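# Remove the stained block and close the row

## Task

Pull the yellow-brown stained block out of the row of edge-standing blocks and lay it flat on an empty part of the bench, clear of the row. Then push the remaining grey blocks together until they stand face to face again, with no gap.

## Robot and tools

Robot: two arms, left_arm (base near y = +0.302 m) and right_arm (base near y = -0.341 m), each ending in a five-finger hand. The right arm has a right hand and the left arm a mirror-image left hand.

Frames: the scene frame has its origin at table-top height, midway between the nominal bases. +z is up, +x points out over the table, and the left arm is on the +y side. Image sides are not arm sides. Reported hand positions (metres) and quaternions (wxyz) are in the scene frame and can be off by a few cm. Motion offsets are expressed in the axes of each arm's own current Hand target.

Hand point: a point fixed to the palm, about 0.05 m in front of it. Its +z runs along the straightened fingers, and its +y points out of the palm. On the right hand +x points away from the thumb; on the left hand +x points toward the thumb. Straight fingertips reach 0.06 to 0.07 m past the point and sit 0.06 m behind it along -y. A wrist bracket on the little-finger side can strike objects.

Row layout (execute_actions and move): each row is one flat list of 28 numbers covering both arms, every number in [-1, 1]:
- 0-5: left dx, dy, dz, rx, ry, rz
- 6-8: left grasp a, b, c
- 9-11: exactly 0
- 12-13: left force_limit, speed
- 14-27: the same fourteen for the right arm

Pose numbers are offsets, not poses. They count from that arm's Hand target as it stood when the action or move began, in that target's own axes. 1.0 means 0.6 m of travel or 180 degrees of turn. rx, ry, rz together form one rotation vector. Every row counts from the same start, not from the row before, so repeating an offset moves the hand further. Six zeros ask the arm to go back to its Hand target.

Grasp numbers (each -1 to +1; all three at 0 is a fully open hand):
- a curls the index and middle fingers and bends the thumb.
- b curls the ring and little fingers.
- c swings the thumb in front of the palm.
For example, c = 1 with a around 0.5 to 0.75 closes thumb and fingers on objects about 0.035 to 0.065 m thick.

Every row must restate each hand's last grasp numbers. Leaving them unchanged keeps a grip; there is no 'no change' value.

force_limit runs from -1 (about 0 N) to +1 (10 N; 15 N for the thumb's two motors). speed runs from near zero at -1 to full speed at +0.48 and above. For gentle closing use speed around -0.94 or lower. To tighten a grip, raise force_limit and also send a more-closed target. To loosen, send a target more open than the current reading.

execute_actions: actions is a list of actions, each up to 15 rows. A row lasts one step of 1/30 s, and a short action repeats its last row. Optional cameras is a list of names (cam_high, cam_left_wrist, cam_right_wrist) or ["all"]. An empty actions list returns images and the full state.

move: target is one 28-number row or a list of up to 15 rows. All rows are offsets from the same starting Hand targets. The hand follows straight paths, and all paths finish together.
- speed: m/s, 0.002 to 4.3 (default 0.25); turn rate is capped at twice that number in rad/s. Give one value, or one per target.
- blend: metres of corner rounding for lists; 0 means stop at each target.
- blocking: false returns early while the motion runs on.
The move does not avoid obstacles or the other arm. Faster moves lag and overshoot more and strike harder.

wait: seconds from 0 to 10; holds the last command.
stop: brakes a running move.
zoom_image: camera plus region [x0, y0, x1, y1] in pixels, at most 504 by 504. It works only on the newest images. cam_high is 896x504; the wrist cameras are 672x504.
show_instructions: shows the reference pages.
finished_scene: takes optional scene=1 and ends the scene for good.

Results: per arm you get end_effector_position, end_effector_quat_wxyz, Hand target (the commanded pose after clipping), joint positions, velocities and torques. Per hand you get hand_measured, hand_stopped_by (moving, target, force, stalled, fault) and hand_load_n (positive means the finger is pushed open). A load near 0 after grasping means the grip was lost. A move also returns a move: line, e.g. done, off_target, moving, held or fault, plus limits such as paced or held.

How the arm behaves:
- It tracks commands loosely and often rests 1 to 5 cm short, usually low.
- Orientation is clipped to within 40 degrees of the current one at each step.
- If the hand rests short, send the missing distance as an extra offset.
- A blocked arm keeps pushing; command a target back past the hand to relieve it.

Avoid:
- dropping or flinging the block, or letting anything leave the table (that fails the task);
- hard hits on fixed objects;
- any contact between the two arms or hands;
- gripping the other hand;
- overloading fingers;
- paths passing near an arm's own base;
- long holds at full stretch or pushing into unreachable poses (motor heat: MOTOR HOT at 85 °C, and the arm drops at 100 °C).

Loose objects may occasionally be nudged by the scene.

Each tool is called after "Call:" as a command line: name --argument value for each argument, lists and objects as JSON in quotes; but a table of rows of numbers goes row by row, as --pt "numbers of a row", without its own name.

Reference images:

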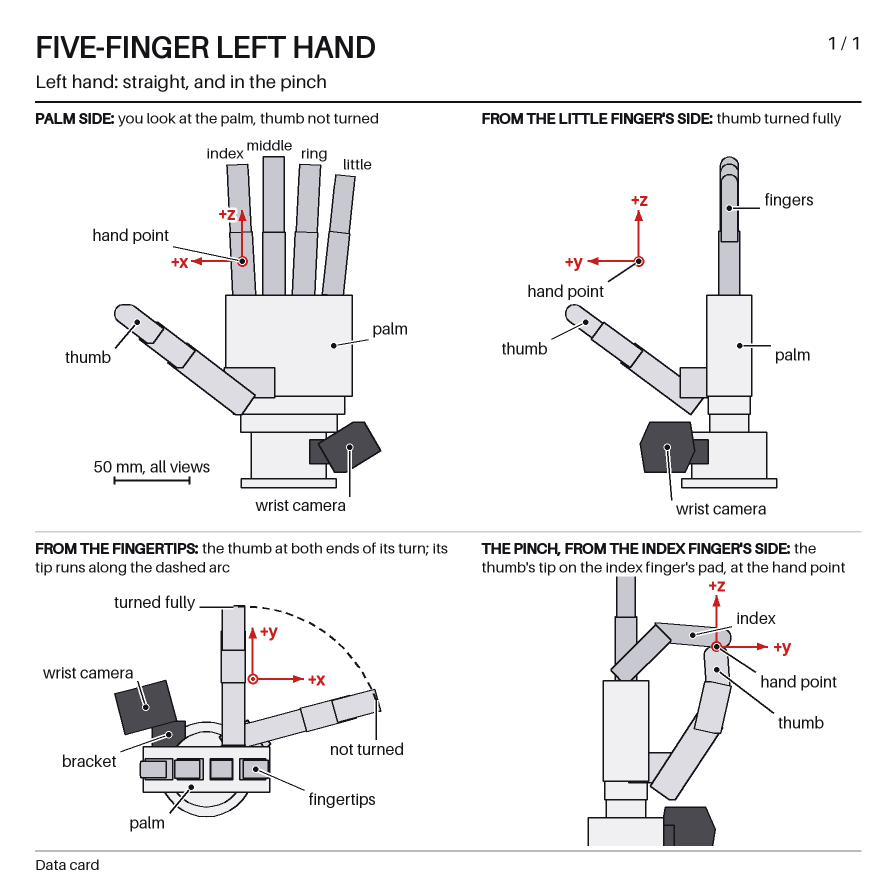

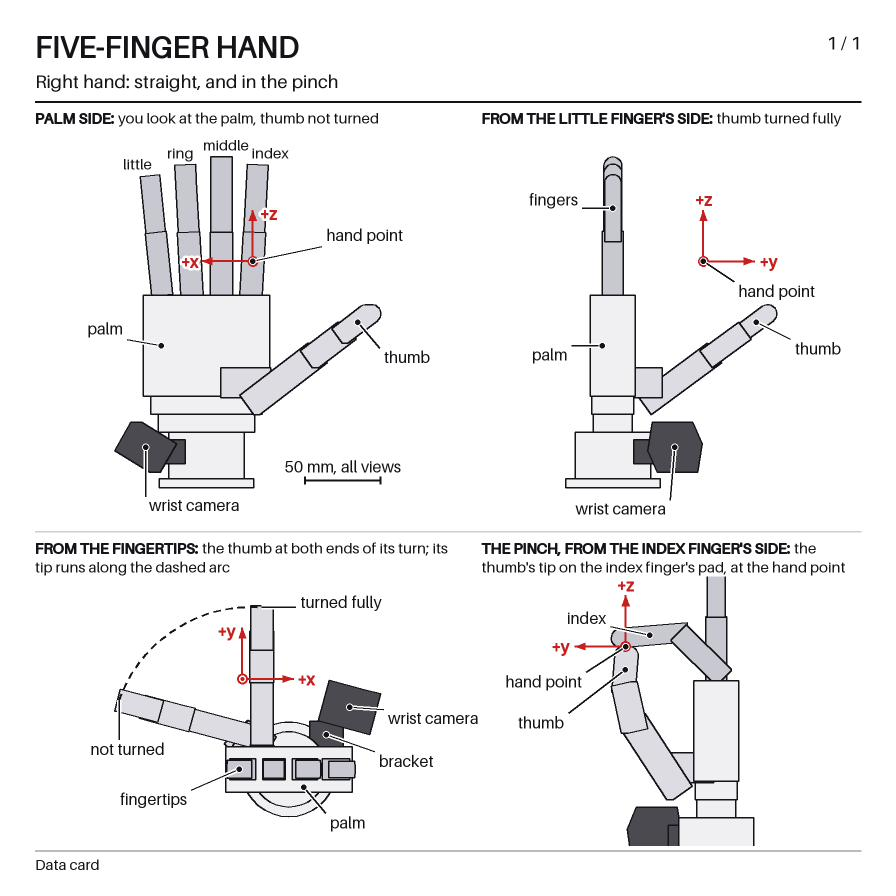

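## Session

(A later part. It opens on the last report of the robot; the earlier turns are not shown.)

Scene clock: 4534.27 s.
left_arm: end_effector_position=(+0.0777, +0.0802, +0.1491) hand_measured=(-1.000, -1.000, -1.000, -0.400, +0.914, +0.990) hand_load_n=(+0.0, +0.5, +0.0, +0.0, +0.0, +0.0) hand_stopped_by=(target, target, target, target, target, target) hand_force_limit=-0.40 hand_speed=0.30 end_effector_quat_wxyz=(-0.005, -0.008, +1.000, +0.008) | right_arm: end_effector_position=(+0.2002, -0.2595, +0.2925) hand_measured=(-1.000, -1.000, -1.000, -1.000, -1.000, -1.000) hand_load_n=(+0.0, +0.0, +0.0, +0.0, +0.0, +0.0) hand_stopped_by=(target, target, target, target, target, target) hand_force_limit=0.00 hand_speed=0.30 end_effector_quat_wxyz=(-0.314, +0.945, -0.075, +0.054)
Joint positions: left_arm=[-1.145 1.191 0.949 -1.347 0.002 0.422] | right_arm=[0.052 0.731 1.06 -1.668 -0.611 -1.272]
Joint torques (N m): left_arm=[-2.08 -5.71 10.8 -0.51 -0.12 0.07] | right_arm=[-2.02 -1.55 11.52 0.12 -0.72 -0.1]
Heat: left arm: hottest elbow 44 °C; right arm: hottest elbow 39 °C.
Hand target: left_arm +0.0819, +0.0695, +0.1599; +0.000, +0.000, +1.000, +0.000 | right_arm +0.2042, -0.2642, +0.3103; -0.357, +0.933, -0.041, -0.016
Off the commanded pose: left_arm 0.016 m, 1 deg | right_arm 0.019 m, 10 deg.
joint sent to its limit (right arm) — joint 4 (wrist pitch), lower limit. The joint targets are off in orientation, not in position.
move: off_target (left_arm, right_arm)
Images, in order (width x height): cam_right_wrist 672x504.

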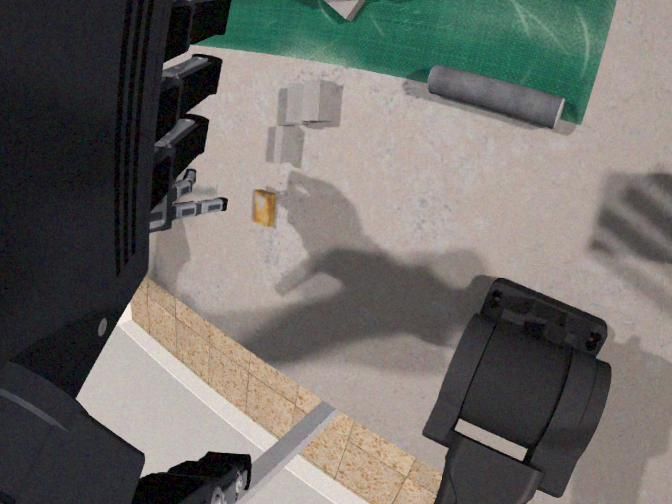

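Call:
move --pt "-0.0418 -0.0158 0 0 0 0 0.1 1 -1 0 0 0 -0.4 0.3 0 0 0 0 0 0 0 0 0 0 0 0 0 0.3" --pt "-0.0418 -0.0158 0.1448 0 0 0 0.1 1 -1 0 0 0 -0.4 0.3 0 0 0 0 0 0 0 0 0 0 0 0 0 0.3" --speed '[0.1, 0.08]' --blend '[0.005, 0]' --cameras '["cam_right_wrist"]'

Call:
zoom_image --camera "cam_right_wrist" --region '[225, 65, 365, 205]'

Scene clock: 4552.03 s.
left_arm: end_effector_position=(+0.1036, +0.0612, +0.0771) hand_measured=(-1.000, -1.000, -1.000, -0.400, +0.914, +0.990) hand_load_n=(+0.0, +0.0, +0.0, +0.0, +0.0, +0.0) hand_stopped_by=(target, target, target, target, target, target) hand_force_limit=-0.40 hand_speed=0.30 end_effector_quat_wxyz=(+0.000, +0.000, +1.000, +0.000) | right_arm: end_effector_position=(+0.2002, -0.2595, +0.2925) hand_measured=(-1.000, -1.000, -1.000, -1.000, -1.000, -1.000) hand_load_n=(+0.0, +0.0, +0.0, +0.0, +0.0, +0.0) hand_stopped_by=(target, target, target, target, target, target) hand_force_limit=0.00 hand_speed=0.30 end_effector_quat_wxyz=(-0.314, +0.945, -0.075, +0.054)
Joint positions: left_arm=[-1.104 1.327 0.868 -1.112 0 0.478] | right_arm=[0.052 0.731 1.06 -1.668 -0.611 -1.272]
Joint torques (N m): left_arm=[-0.79 -6.89 6.9 0.49 -0.07 0.07] | right_arm=[-1.96 -1.49 11.55 0.14 -0.71 -0.1]
Heat: left arm: hottest elbow 43 °C; right arm: hottest elbow 40 °C.
Hand target: left_arm +0.1070, +0.0600, +0.0730; +0.000, +0.000, +1.000, +0.000 | right_arm +0.2042, -0.2642, +0.3103; -0.357, +0.933, -0.041, -0.016
Off the commanded pose: left_arm 0.005 m, 0 deg | right_arm 0.019 m, 10 deg.
joint sent to its limit (right arm) — joint 4 (wrist pitch), lower limit. The joint targets are off in orientation, not in position.
move: off_target (right_arm)
Images, in order (width x height): cam_right_wrist 672x504.

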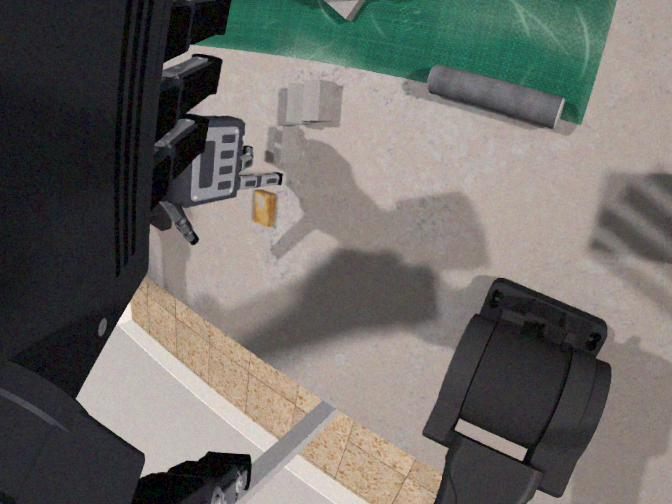

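Scaled by 3.600 from the camera's 672x504 image, which has a finer 960x720 frame.

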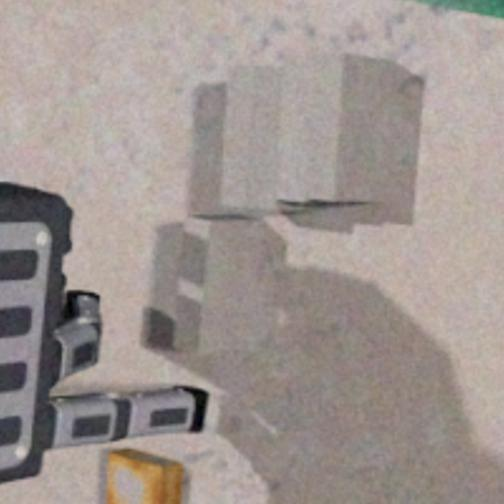

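Call:
move --target '[-0.008,-0.0258,0,0,0,0,0.1,1,-1,0,0,0,-0.4,0.3,0,0,0,0,0,0,0,0,0,0,0,0,0,0.3]' --speed 0.05 --cameras '["cam_right_wrist"]'

Call:
zoom_image --camera "cam_right_wrist" --region '[225, 65, 365, 205]'

Scene clock: 4560.67 s.
left_arm: end_effector_position=(+0.1034, +0.0615, +0.0688) hand_measured=(-1.000, -1.000, -1.000, -0.400, +0.914, +0.990) hand_load_n=(+0.0, +0.0, -0.5, +0.0, +0.0, +0.0) hand_stopped_by=(target, target, target, target, target, target) hand_force_limit=-0.40 hand_speed=0.30 end_effector_quat_wxyz=(-0.007, +0.000, +1.000, +0.014) | right_arm: end_effector_position=(+0.2002, -0.2595, +0.2925) hand_measured=(-1.000, -1.000, -1.000, -1.000, -1.000, -1.000) hand_load_n=(+0.0, -0.5, +0.0, +0.0, +0.0, +0.0) hand_stopped_by=(target, target, target, target, target, target) hand_force_limit=0.00 hand_speed=0.30 end_effector_quat_wxyz=(-0.314, +0.945, -0.075, +0.054)
Joint positions: left_arm=[-1.104 1.364 0.872 -1.111 0 0.478] | right_arm=[0.052 0.731 1.06 -1.668 -0.611 -1.272]
Joint torques (N m): left_arm=[-1.49 -7.24 9.61 0.46 -0.08 -0.01] | right_arm=[-2.02 -1.61 11.52 0.12 -0.73 -0.09]
Heat: left arm: hottest elbow 42 °C; right arm: hottest elbow 41 °C.
Hand target: left_arm +0.1118, +0.0445, +0.0730; +0.000, +0.000, +1.000, +0.000 | right_arm +0.2042, -0.2642, +0.3103; -0.357, +0.933, -0.041, -0.016
Off the commanded pose: left_arm 0.019 m, 2 deg | right_arm 0.019 m, 10 deg.
joint sent to its limit (right arm) — joint 4 (wrist pitch), lower limit. The joint targets are off in orientation, not in position.
move: off_target (left_arm, right_arm)
Images, in order (width x height): cam_right_wrist 672x504.

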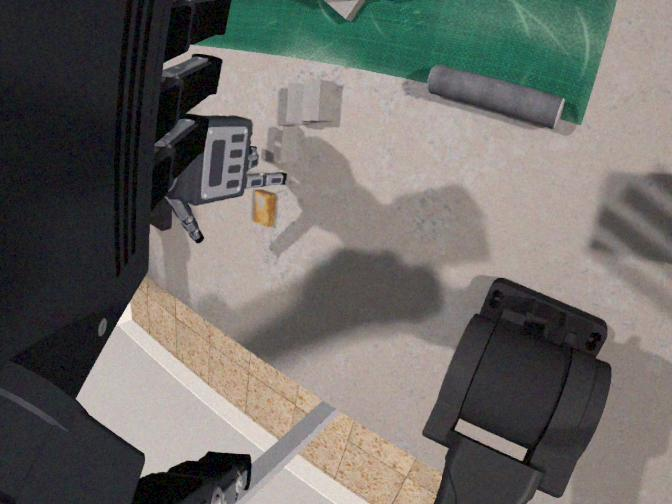

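Scaled by 3.600 from the camera's 672x504 image, which has a finer 960x720 frame.

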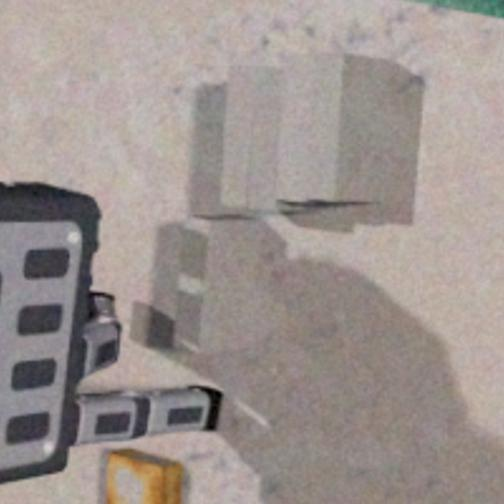

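Call:
move --target '[-0.02,-0.0075,-0.005,0,0,0,0.1,1,-1,0,0,0,-0.4,0.3,0,0,0,0,0,0,0,0,0,0,0,0,0,0.3]' --speed 0.05 --cameras '["cam_right_wrist"]'

Call:
zoom_image --camera "cam_right_wrist" --region '[225, 65, 365, 205]'

Scene clock: 4573.70 s.
left_arm: end_effector_position=(+0.1129, +0.0538, +0.0705) hand_measured=(-1.000, -1.000, -1.000, -0.400, +0.914, +0.990) hand_load_n=(+0.0, +0.0, +0.0, +0.0, +0.5, +0.0) hand_stopped_by=(target, target, target, target, target, target) hand_force_limit=-0.40 hand_speed=0.30 end_effector_quat_wxyz=(-0.006, +0.000, +1.000, +0.012) | right_arm: end_effector_position=(+0.2002, -0.2595, +0.2925) hand_measured=(-1.000, -1.000, -1.000, -1.000, -1.000, -1.000) hand_load_n=(+0.0, +0.0, +0.0, +0.0, -0.5, +0.0) hand_stopped_by=(target, target, target, target, target, target) hand_force_limit=0.00 hand_speed=0.30 end_effector_quat_wxyz=(-0.314, +0.945, -0.075, +0.054)
Joint positions: left_arm=[-1.09 1.387 0.9 -1.111 0 0.492] | right_arm=[0.052 0.731 1.06 -1.668 -0.611 -1.272]
Joint torques (N m): left_arm=[-0.85 -7.53 9.8 0.14 -0.08 0.07] | right_arm=[-2.02 -1.49 11.54 0.14 -0.72 -0.1]
Heat: left arm: hottest elbow 44 °C; right arm: hottest elbow 41 °C.
Hand target: left_arm +0.1238, +0.0401, +0.0759; +0.000, +0.000, +1.000, +0.000 | right_arm +0.2042, -0.2642, +0.3103; -0.357, +0.933, -0.041, -0.016
Off the commanded pose: left_arm 0.018 m, 2 deg | right_arm 0.019 m, 10 deg.
joint sent to its limit (right arm) — joint 4 (wrist pitch), lower limit. The joint targets are off in orientation, not in position.
move: off_target (left_arm, right_arm)
Images, in order (width x height): cam_right_wrist 672x504.

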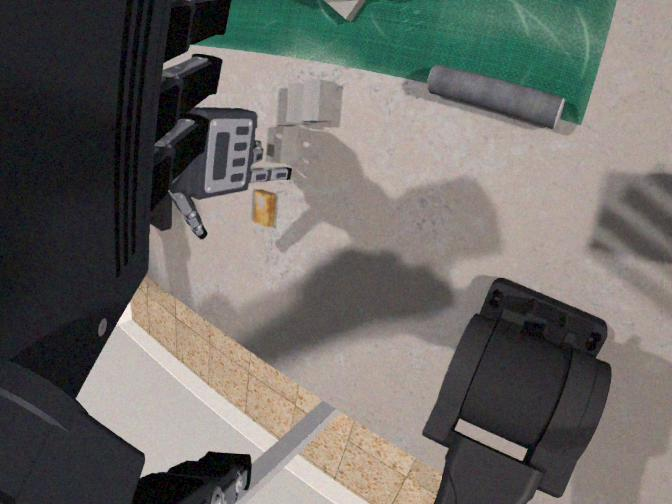

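Scaled by 3.600 from the camera's 672x504 image, which has a finer 960x720 frame.

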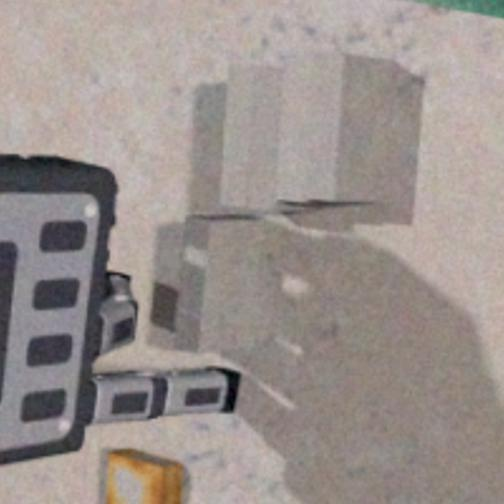

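Call:
move --target '[-0.0497,0.0057,-0.002,0,0,0,0.1,1,-1,0,0,0,-0.4,0.3,0,0,0,0,0,0,0,0,0,0,0,0,0,0.3]' --speed 0.04 --cameras '["cam_right_wrist"]'

Call:
zoom_image --camera "cam_right_wrist" --region '[225, 65, 365, 205]'

Scene clock: 4584.60 s.
left_arm: end_effector_position=(+0.1420, +0.0556, +0.0714) hand_measured=(-1.000, -1.000, -1.000, -0.400, +0.914, +0.990) hand_load_n=(+0.0, +0.0, +0.0, +0.0, +0.0, +0.0) hand_stopped_by=(target, target, target, target, target, target) hand_force_limit=-0.40 hand_speed=0.30 end_effector_quat_wxyz=(-0.006, +0.000, +1.000, +0.010) | right_arm: end_effector_position=(+0.2002, -0.2595, +0.2925) hand_measured=(-1.000, -1.000, -1.000, -1.000, -1.000, -1.000) hand_load_n=(+0.0, +0.0, +0.0, +0.0, +0.0, +0.0) hand_stopped_by=(target, target, target, target, target, target) hand_force_limit=0.00 hand_speed=0.30 end_effector_quat_wxyz=(-0.314, +0.945, -0.075, +0.054)
Joint positions: left_arm=[-1.017 1.416 0.934 -1.111 0 0.565] | right_arm=[0.052 0.731 1.06 -1.668 -0.611 -1.272]
Joint torques (N m): left_arm=[-1.14 -7.77 9.91 -0.01 -0.11 0.04] | right_arm=[-2.02 -1.67 11.52 0.14 -0.72 -0.1]
Heat: left arm: hottest elbow 45 °C; right arm: hottest elbow 42 °C.
Hand target: left_arm +0.1536, +0.0434, +0.0773; +0.000, +0.000, +1.000, +0.000 | right_arm +0.2042, -0.2642, +0.3103; -0.357, +0.933, -0.041, -0.016
Off the commanded pose: left_arm 0.018 m, 1 deg | right_arm 0.019 m, 10 deg.
joint sent to its limit (right arm) — joint 4 (wrist pitch), lower limit. The joint targets are off in orientation, not in position.
move: off_target (left_arm, right_arm)
Images, in order (width x height): cam_right_wrist 672x504.

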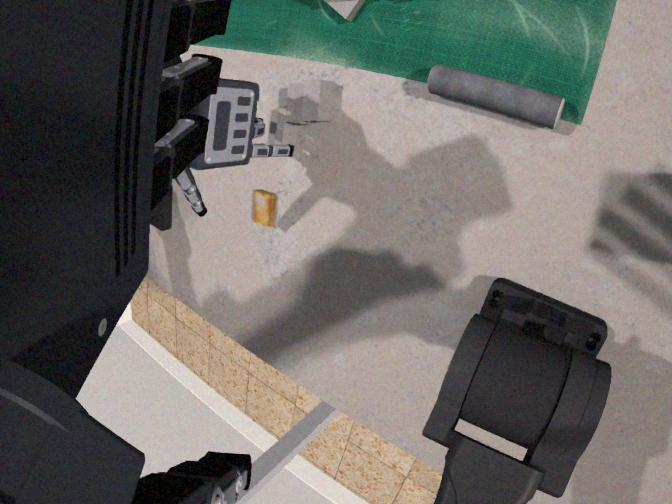

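Scaled by 3.600 from the camera's 672x504 image, which has a finer 960x720 frame.

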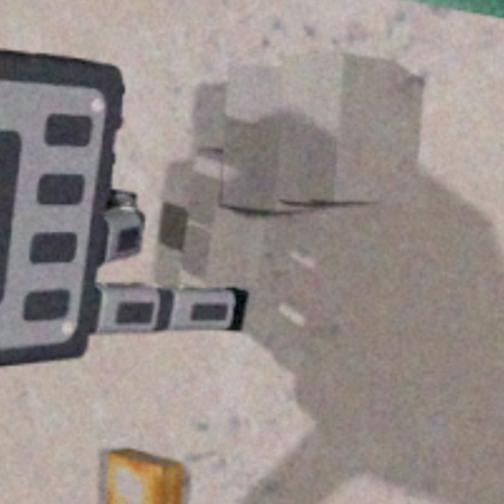

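Call:
move --target '[-0.0495,0.001,0,0,0,0,0.1,1,-1,0,0,0,-0.4,0.3,0,0,0,0,0,0,0,0,0,0,0,0,0,0.3]' --speed 0.04 --cameras '["cam_right_wrist"]'

Call:
zoom_image --camera "cam_right_wrist" --region '[225, 65, 365, 205]'

Scene clock: 4590.70 s.
left_arm: end_effector_position=(+0.1709, +0.0548, +0.0714) hand_measured=(-1.000, -1.000, -1.000, -0.400, +0.914, +0.990) hand_load_n=(+0.0, +0.0, +0.0, +0.0, +0.0, +0.0) hand_stopped_by=(target, target, target, target, target, target) hand_force_limit=-0.40 hand_speed=0.30 end_effector_quat_wxyz=(-0.006, +0.000, +1.000, +0.008) | right_arm: end_effector_position=(+0.2002, -0.2595, +0.2925) hand_measured=(-1.000, -1.000, -1.000, -1.000, -1.000, -1.000) hand_load_n=(+0.0, +0.0, +0.0, +0.0, +0.0, +0.0) hand_stopped_by=(target, target, target, target, target, target) hand_force_limit=0.00 hand_speed=0.30 end_effector_quat_wxyz=(-0.314, +0.945, -0.075, +0.054)
Joint positions: left_arm=[-0.953 1.457 0.977 -1.111 0 0.629] | right_arm=[0.052 0.731 1.06 -1.668 -0.611 -1.272]
Joint torques (N m): left_arm=[-0.67 -8.64 10 -0.14 -0.11 0.09] | right_arm=[-2.02 -1.49 11.51 0.1 -0.72 -0.09]
Heat: left arm: hottest elbow 45 °C; right arm: hottest elbow 42 °C.
Hand target: left_arm +0.1834, +0.0440, +0.0772; +0.000, +0.000, +1.000, +0.000 | right_arm +0.2042, -0.2642, +0.3103; -0.357, +0.933, -0.041, -0.016
Off the commanded pose: left_arm 0.017 m, 1 deg | right_arm 0.019 m, 10 deg.
joint sent to its limit (right arm) — joint 4 (wrist pitch), lower limit. The joint targets are off in orientation, not in position.
move: off_target (left_arm, right_arm)
Images, in order (width x height): cam_right_wrist 672x504.

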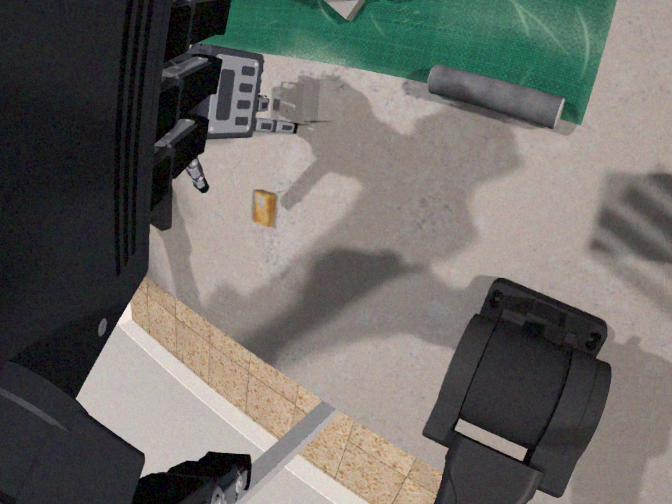

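Scaled by 3.600 from the camera's 672x504 image, which has a finer 960x720 frame.

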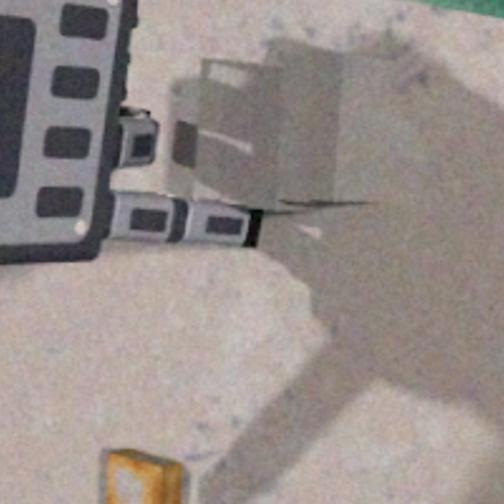

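Call:
move --pt "0.045 0.01 0 0 0 0 0.1 1 -1 0 0 0 -0.4 0.3 0 0 0 0 0 0 0 0 0 0 0 0 0 0.3" --pt "0.045 0.0933 0 0 0 0 0.1 1 -1 0 0 0 -0.4 0.3 0 0 0 0 0 0 0 0 0 0 0 0 0 0.3" --pt "-0.0477 0.09 0 0 0 0 0.1 1 -1 0 0 0 -0.4 0.3 0 0 0 0 0 0 0 0 0 0 0 0 0 0.3" --speed 0.06 --cameras '["cam_right_wrist"]'

Call:
zoom_image --camera "cam_right_wrist" --region '[225, 65, 365, 205]'

Scene clock: 4604.53 s.
left_arm: end_effector_position=(+0.1983, +0.1075, +0.0713) hand_measured=(-1.000, -1.000, -1.000, -0.400, +0.914, +0.990) hand_load_n=(+0.0, +0.0, +0.0, +0.5, +0.0, +0.0) hand_stopped_by=(target, target, target, target, target, target) hand_force_limit=-0.40 hand_speed=0.30 end_effector_quat_wxyz=(-0.008, +0.000, +1.000, +0.008) | right_arm: end_effector_position=(+0.2002, -0.2595, +0.2925) hand_measured=(-1.000, -1.000, -1.000, -1.000, -1.000, -1.000) hand_load_n=(+0.0, +0.0, +0.0, +0.0, +0.0, +0.0) hand_stopped_by=(target, target, target, target, target, target) hand_force_limit=0.00 hand_speed=0.30 end_effector_quat_wxyz=(-0.314, +0.945, -0.075, +0.054)
Joint positions: left_arm=[-0.804 1.402 0.919 -1.111 0 0.777] | right_arm=[0.052 0.731 1.06 -1.668 -0.611 -1.272]
Joint torques (N m): left_arm=[-0.73 -7.88 9.73 0.01 -0.11 0.08] | right_arm=[-2.08 -1.49 11.52 0.12 -0.71 -0.1]
Heat: left arm: hottest elbow 44 °C; right arm: hottest elbow 42 °C.
Hand target: left_arm +0.2119, +0.0981, +0.0772; +0.000, +0.000, +1.000, +0.000 | right_arm +0.2042, -0.2642, +0.3103; -0.357, +0.933, -0.041, -0.016
Off the commanded pose: left_arm 0.018 m, 1 deg | right_arm 0.019 m, 10 deg.
joint sent to its limit (right arm) — joint 4 (wrist pitch), lower limit. The joint targets are off in orientation, not in position.
move: off_target (left_arm, right_arm)
Images, in order (width x height): cam_right_wrist 672x504.

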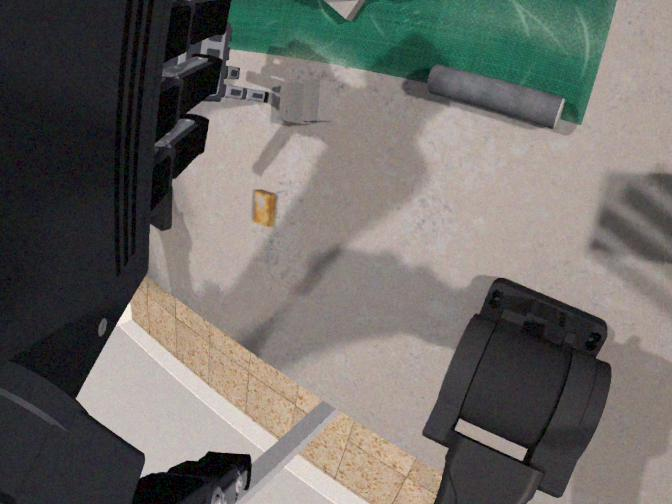

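Scaled by 3.600 from the camera's 672x504 image, which has a finer 960x720 frame.

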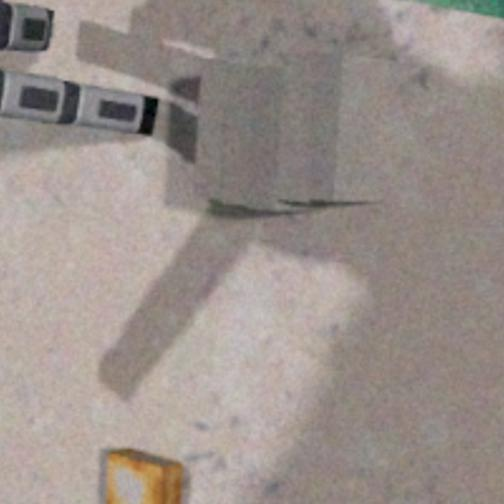

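Call:
move --target '[0.0123,-0.0668,0,0,0,0,0.1,1,-1,0,0,0,-0.4,0.3,0,0,0,0,0,0,0,0,0,0,0,0,0,0.3]' --speed 0.04 --cameras '["cam_right_wrist"]'

Call:
zoom_image --camera "cam_right_wrist" --region '[225, 65, 365, 205]'

Scene clock: 4612.47 s.
left_arm: end_effector_position=(+0.1970, +0.0717, +0.0716) hand_measured=(-1.000, -1.000, -1.000, -0.400, +0.914, +0.990) hand_load_n=(+0.0, +0.0, +0.0, +0.0, +0.0, +0.0) hand_stopped_by=(target, target, target, target, target, target) hand_force_limit=-0.40 hand_speed=0.30 end_effector_quat_wxyz=(-0.006, +0.001, +1.000, +0.007) | right_arm: end_effector_position=(+0.2002, -0.2595, +0.2925) hand_measured=(-1.000, -1.000, -1.000, -1.000, -1.000, -1.000) hand_load_n=(+0.0, +0.0, +0.0, +0.0, +0.0, +0.0) hand_stopped_by=(target, target, target, target, target, target) hand_force_limit=0.00 hand_speed=0.30 end_effector_quat_wxyz=(-0.314, +0.945, -0.075, +0.054)
Joint positions: left_arm=[-0.872 1.463 0.985 -1.111 0 0.711] | right_arm=[0.052 0.731 1.06 -1.668 -0.611 -1.272]
Joint torques (N m): left_arm=[-1.85 -8.59 9.88 -0.12 -0.09 -0.11] | right_arm=[-2.08 -1.55 11.51 0.12 -0.72 -0.09]
Heat: left arm: hottest elbow 44 °C; right arm: hottest elbow 42 °C.
Hand target: left_arm +0.2046, +0.0581, +0.0772; +0.000, +0.000, +1.000, +0.000 | right_arm +0.2042, -0.2642, +0.3103; -0.357, +0.933, -0.041, -0.016
Off the commanded pose: left_arm 0.017 m, 1 deg | right_arm 0.019 m, 10 deg.
joint sent to its limit (right arm) — joint 4 (wrist pitch), lower limit. The joint targets are off in orientation, not in position.
move: off_target (left_arm, right_arm)
Images, in order (width x height): cam_right_wrist 672x504.

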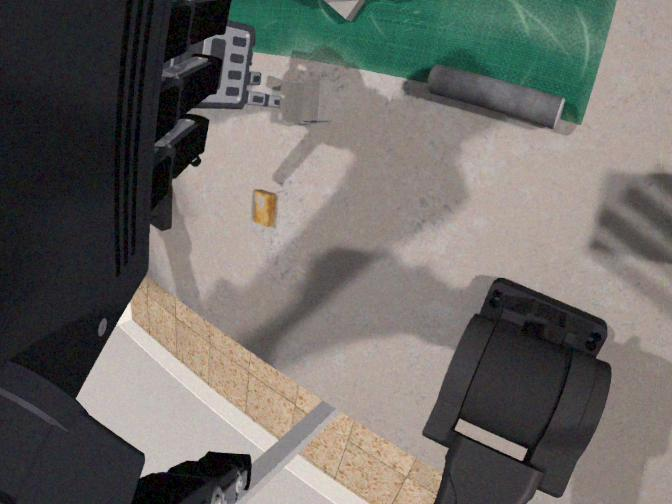

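Scaled by 3.600 from the camera's 672x504 image, which has a finer 960x720 frame.

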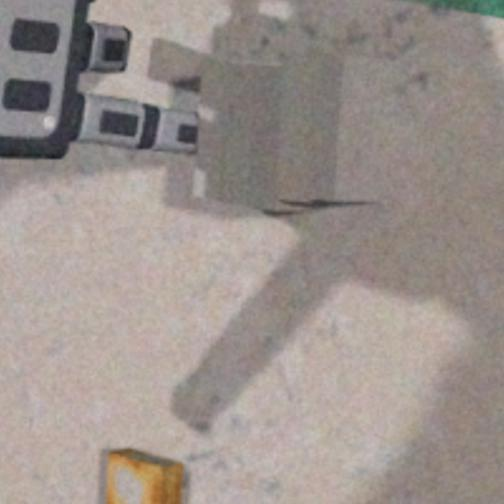

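Call:
move --target '[-0.002,-0.0155,0,0,0,0,0.1,1,-1,0,0,0,-0.4,0.3,0,0,0,0,0,0,0,0,0,0,0,0,0,0.3]' --speed 0.03 --cameras '["cam_right_wrist"]'

Call:
zoom_image --camera "cam_right_wrist" --region '[225, 65, 365, 205]'

Scene clock: 4621.27 s.
left_arm: end_effector_position=(+0.1986, +0.0653, +0.0699) hand_measured=(-1.000, -1.000, -1.000, -0.400, +0.914, +0.990) hand_load_n=(+0.0, -0.5, -1.0, +0.0, +0.0, +0.0) hand_stopped_by=(target, target, target, target, target, target) hand_force_limit=-0.40 hand_speed=0.30 end_effector_quat_wxyz=(-0.007, +0.000, +1.000, +0.009) | right_arm: end_effector_position=(+0.2002, -0.2595, +0.2925) hand_measured=(-1.000, -1.000, -1.000, -1.000, -1.000, -1.000) hand_load_n=(+0.0, +0.0, +0.0, +0.0, +0.0, -0.5) hand_stopped_by=(target, target, target, target, target, target) hand_force_limit=0.00 hand_speed=0.30 end_effector_quat_wxyz=(-0.314, +0.945, -0.075, +0.054)
Joint positions: left_arm=[-0.881 1.483 1.001 -1.111 -0.002 0.702] | right_arm=[0.052 0.731 1.06 -1.668 -0.611 -1.272]
Joint torques (N m): left_arm=[-2.14 -9.11 10.3 -0.29 0 -0.17] | right_arm=[-1.96 -1.49 11.55 0.14 -0.72 -0.1]
Heat: left arm: hottest elbow 45 °C; right arm: hottest elbow 42 °C.
Hand target: left_arm +0.2057, +0.0486, +0.0772; +0.000, +0.000, +1.000, +0.000 | right_arm +0.2042, -0.2642, +0.3103; -0.357, +0.933, -0.041, -0.016
Off the commanded pose: left_arm 0.019 m, 1 deg | right_arm 0.019 m, 10 deg.
joint sent to its limit (right arm) — joint 4 (wrist pitch), lower limit. The joint targets are off in orientation, not in position.
move: off_target (left_arm, right_arm)
Images, in order (width x height): cam_right_wrist 672x504.

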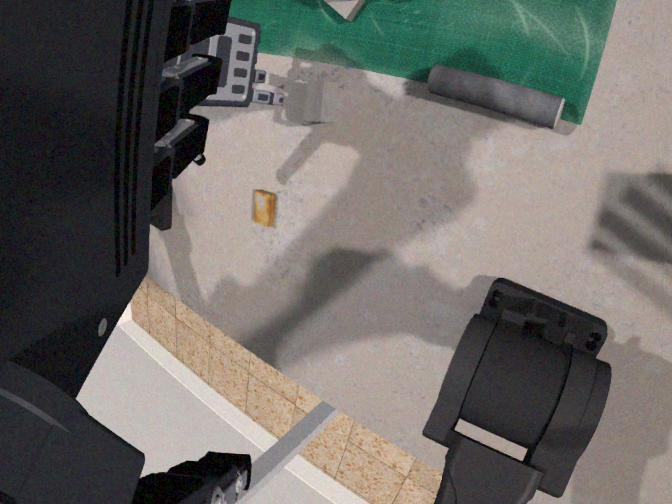

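Scaled by 3.600 from the camera's 672x504 image, which has a finer 960x720 frame.

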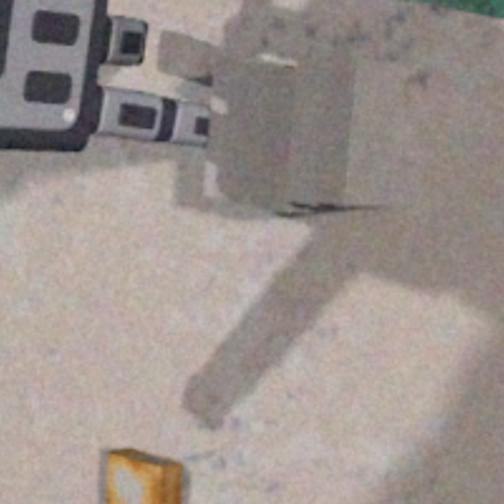

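Call:
move --pt "0 0.1 0 0 0 0 0.1 1 -1 0 0 0 -0.4 0.3 0 0 0 0 0 0 0 0 0 0 0 0 0 0.3" --pt "0 0.2 -0.25 0 0 0 0.1 1 -1 0 0 0 -0.4 0.3 0 0 0 0 0 0 0 0 0 0 0 0 0 0.3" --speed '[0.06, 0.2]' --blend '[0.02, 0]' --cameras '["cam_right_wrist", "cam_left_wrist"]'

Call:
zoom_image --camera "cam_right_wrist" --region '[245, 65, 365, 155]'

Scene clock: 4632.00 s.
left_arm: end_effector_position=(+0.1968, +0.1723, +0.2137) hand_measured=(-1.000, -1.000, -1.000, -0.400, +0.914, +0.990) hand_load_n=(+0.0, +0.0, +0.0, +0.0, +0.0, +0.0) hand_stopped_by=(target, target, target, target, target, target) hand_force_limit=-0.40 hand_speed=0.30 end_effector_quat_wxyz=(-0.010, +0.000, +1.000, +0.009) | right_arm: end_effector_position=(+0.2002, -0.2595, +0.2925) hand_measured=(-1.000, -1.000, -1.000, -1.000, -1.000, -1.000) hand_load_n=(+0.0, +0.0, +0.0, +0.0, -0.5, +0.0) hand_stopped_by=(target, target, target, target, target, target) hand_force_limit=0.00 hand_speed=0.30 end_effector_quat_wxyz=(-0.314, +0.945, -0.075, +0.054)
Joint positions: left_arm=[-0.663 1.177 1.108 -1.529 -0.001 0.919] | right_arm=[0.052 0.731 1.06 -1.668 -0.611 -1.272]
Joint torques (N m): left_arm=[-0.73 -6.65 11.03 -0.47 -0.07 0.04] | right_arm=[-2.02 -1.49 11.49 0.12 -0.71 -0.1]
Heat: left arm: hottest elbow 45 °C; right arm: hottest elbow 42 °C.
Hand target: left_arm +0.2057, +0.1687, +0.2272; +0.000, +0.000, +1.000, +0.000 | right_arm +0.2042, -0.2642, +0.3103; -0.357, +0.933, -0.041, -0.016
Off the commanded pose: left_arm 0.017 m, 2 deg | right_arm 0.019 m, 10 deg.
joint sent to its limit (right arm) — joint 4 (wrist pitch), lower limit. The joint targets are off in orientation, not in position.
move: off_target (left_arm, right_arm)
Images, in order (width x height): cam_left_wrist 672x504, cam_right_wrist 672x504.

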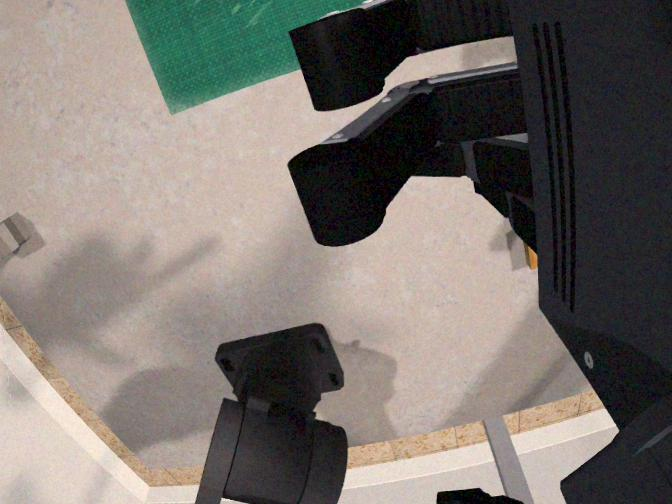

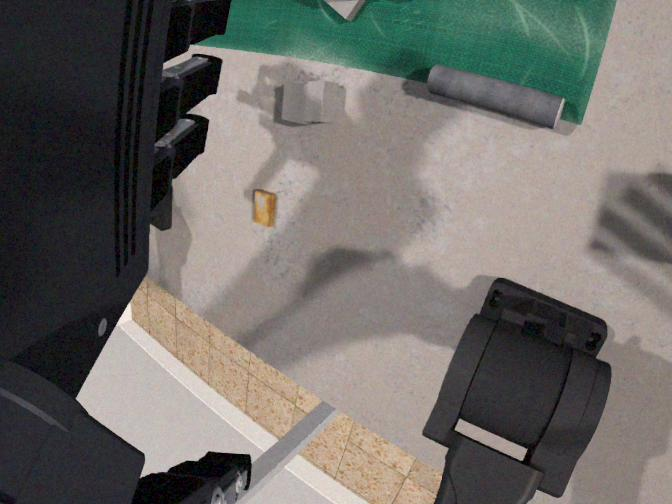

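Scaled by 4.200 from the camera's 672x504 image, which has a finer 960x720 frame.

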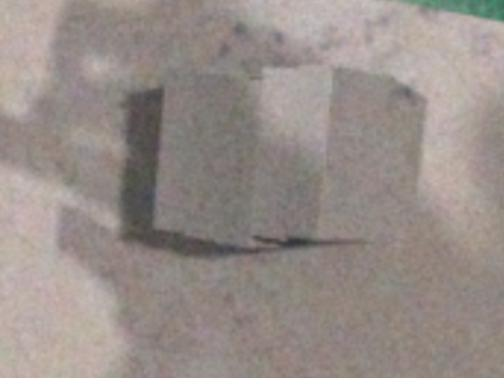

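Call:
move --target '[0,0.1833,-0.083,0,0,0,0.1,1,-1,0,0,0,-0.4,0.3,0.024,-0.1208,0.3522,-0.2321,0.0194,0,0,0,0,0,0,0,0,0.3]' --speed 0.25 --cameras '["cam_right_wrist"]'

Call:
zoom_image --camera "cam_right_wrist" --region '[200, 40, 340, 220]'

Scene clock: 4642.10 s.
left_arm: end_effector_position=(+0.1996, +0.2788, +0.2616) hand_measured=(-1.000, -1.000, -1.000, -0.400, +0.914, +0.990) hand_load_n=(+0.0, +0.0, +0.0, +0.5, +0.0, +0.0) hand_stopped_by=(target, target, target, target, target, target) hand_force_limit=-0.40 hand_speed=0.30 end_effector_quat_wxyz=(-0.016, +0.000, +1.000, +0.007) | right_arm: end_effector_position=(+0.2227, -0.0829, +0.1881) hand_measured=(-1.000, -1.000, -1.000, -1.000, -1.000, -1.000) hand_load_n=(+0.0, +0.0, +0.0, +0.0, +0.0, +0.0) hand_stopped_by=(target, target, target, target, target, target) hand_force_limit=0.00 hand_speed=0.30 end_effector_quat_wxyz=(+0.011, +0.999, -0.044, -0.009)
Joint positions: left_arm=[-0.331 1.055 1.145 -1.696 -0.002 1.251] | right_arm=[0.958 1.368 1.208 -1.439 -0.004 -0.508]
Joint torques (N m): left_arm=[-0.85 -5.6 11.08 -0.51 0 0.09] | right_arm=[0.32 -10.05 11.41 -0.42 0.02 0.18]
Heat: left arm: hottest elbow 46 °C; right arm: hottest elbow 42 °C.
Hand target: left_arm +0.2057, +0.2788, +0.2770; +0.000, +0.000, +1.000, +0.000 | right_arm +0.2251, -0.0704, +0.2004; +0.001, +0.999, -0.044, -0.001
Off the commanded pose: left_arm 0.016 m, 2 deg | right_arm 0.018 m, 2 deg.
move: off_target (left_arm, right_arm)
Images, in order (width x height): cam_right_wrist 672x504.

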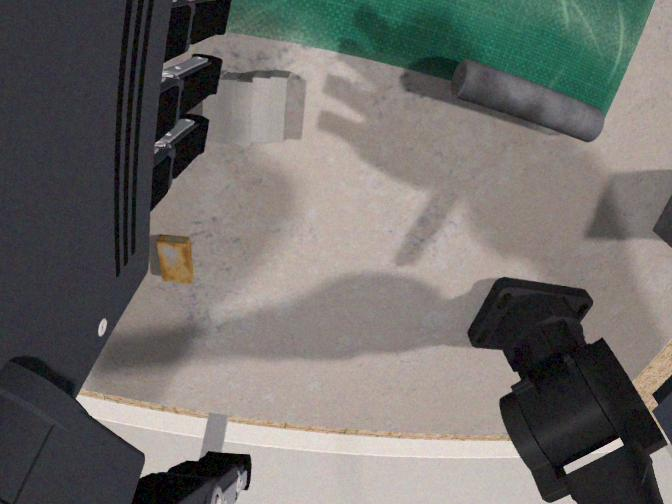

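Scaled by 2.800 from the camera's 672x504 image, which has a finer 960x720 frame.

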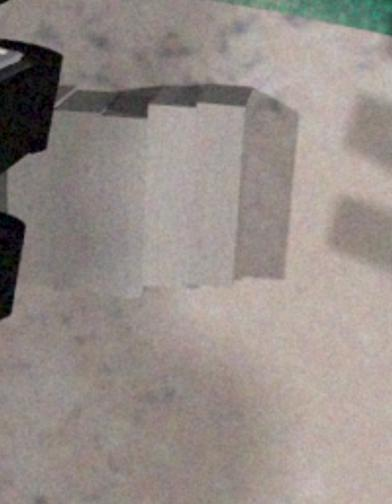

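Call:
move --target '[0,0,0,0,0,0,0.1,1,-1,0,0,0,-0.4,0.3,0.005,-0.085,-0.03,0,0,0,0,0,0,0,0,0,0,0.3]' --speed 0.15 --cameras '["cam_right_wrist"]'

Call:
zoom_image --camera "cam_right_wrist" --region '[230, 60, 370, 180]'

Scene clock: 4646.77 s.
left_arm: end_effector_position=(+0.1996, +0.2788, +0.2616) hand_measured=(-1.000, -1.000, -1.000, -0.400, +0.914, +0.990) hand_load_n=(+0.0, +0.0, -0.5, +0.0, +0.0, +0.0) hand_stopped_by=(target, target, target, target, target, target) hand_force_limit=-0.40 hand_speed=0.30 end_effector_quat_wxyz=(-0.016, +0.000, +1.000, +0.007) | right_arm: end_effector_position=(+0.2315, -0.0332, +0.2086) hand_measured=(-1.000, -1.000, -1.000, -1.000, -1.000, -1.000) hand_load_n=(+0.0, +0.0, +0.0, +0.0, +0.0, +0.0) hand_stopped_by=(target, target, target, target, target, target) hand_force_limit=0.00 hand_speed=0.30 end_effector_quat_wxyz=(+0.008, +0.999, -0.045, -0.007)
Joint positions: left_arm=[-0.331 1.055 1.145 -1.696 -0.002 1.251] | right_arm=[1.007 1.476 1.375 -1.49 -0.004 -0.459]
Joint torques (N m): left_arm=[-0.67 -5.13 11.07 -0.54 -0.02 0.05] | right_arm=[0.32 -11.16 11.59 -0.23 0 0.17]
Heat: left arm: hottest elbow 46 °C; right arm: hottest elbow 42 °C.
Hand target: left_arm +0.2057, +0.2788, +0.2770; +0.000, +0.000, +1.000, +0.000 | right_arm +0.2326, -0.0199, +0.2182; +0.001, +0.999, -0.044, -0.001
Off the commanded pose: left_arm 0.017 m, 2 deg | right_arm 0.017 m, 1 deg.
move: off_target (left_arm, right_arm)
Images, in order (width x height): cam_right_wrist 672x504.

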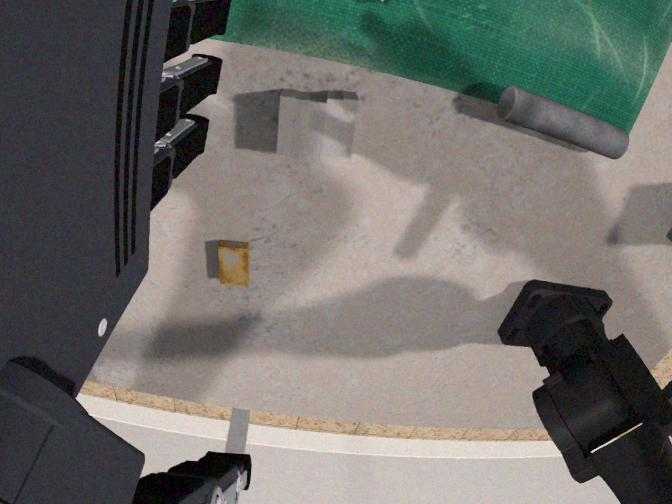

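Scaled by 3.600 from the camera's 672x504 image, which has a finer 960x720 frame.

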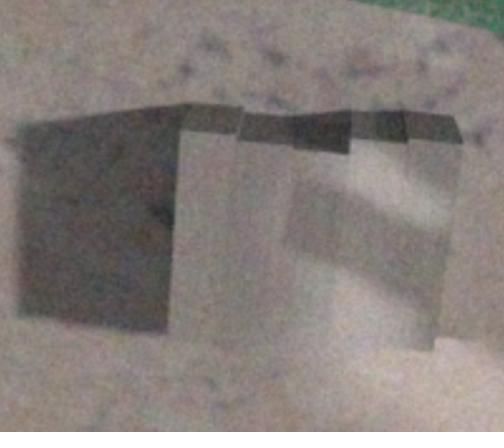

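Call:
finished_scene

The scene is finished: the task was done.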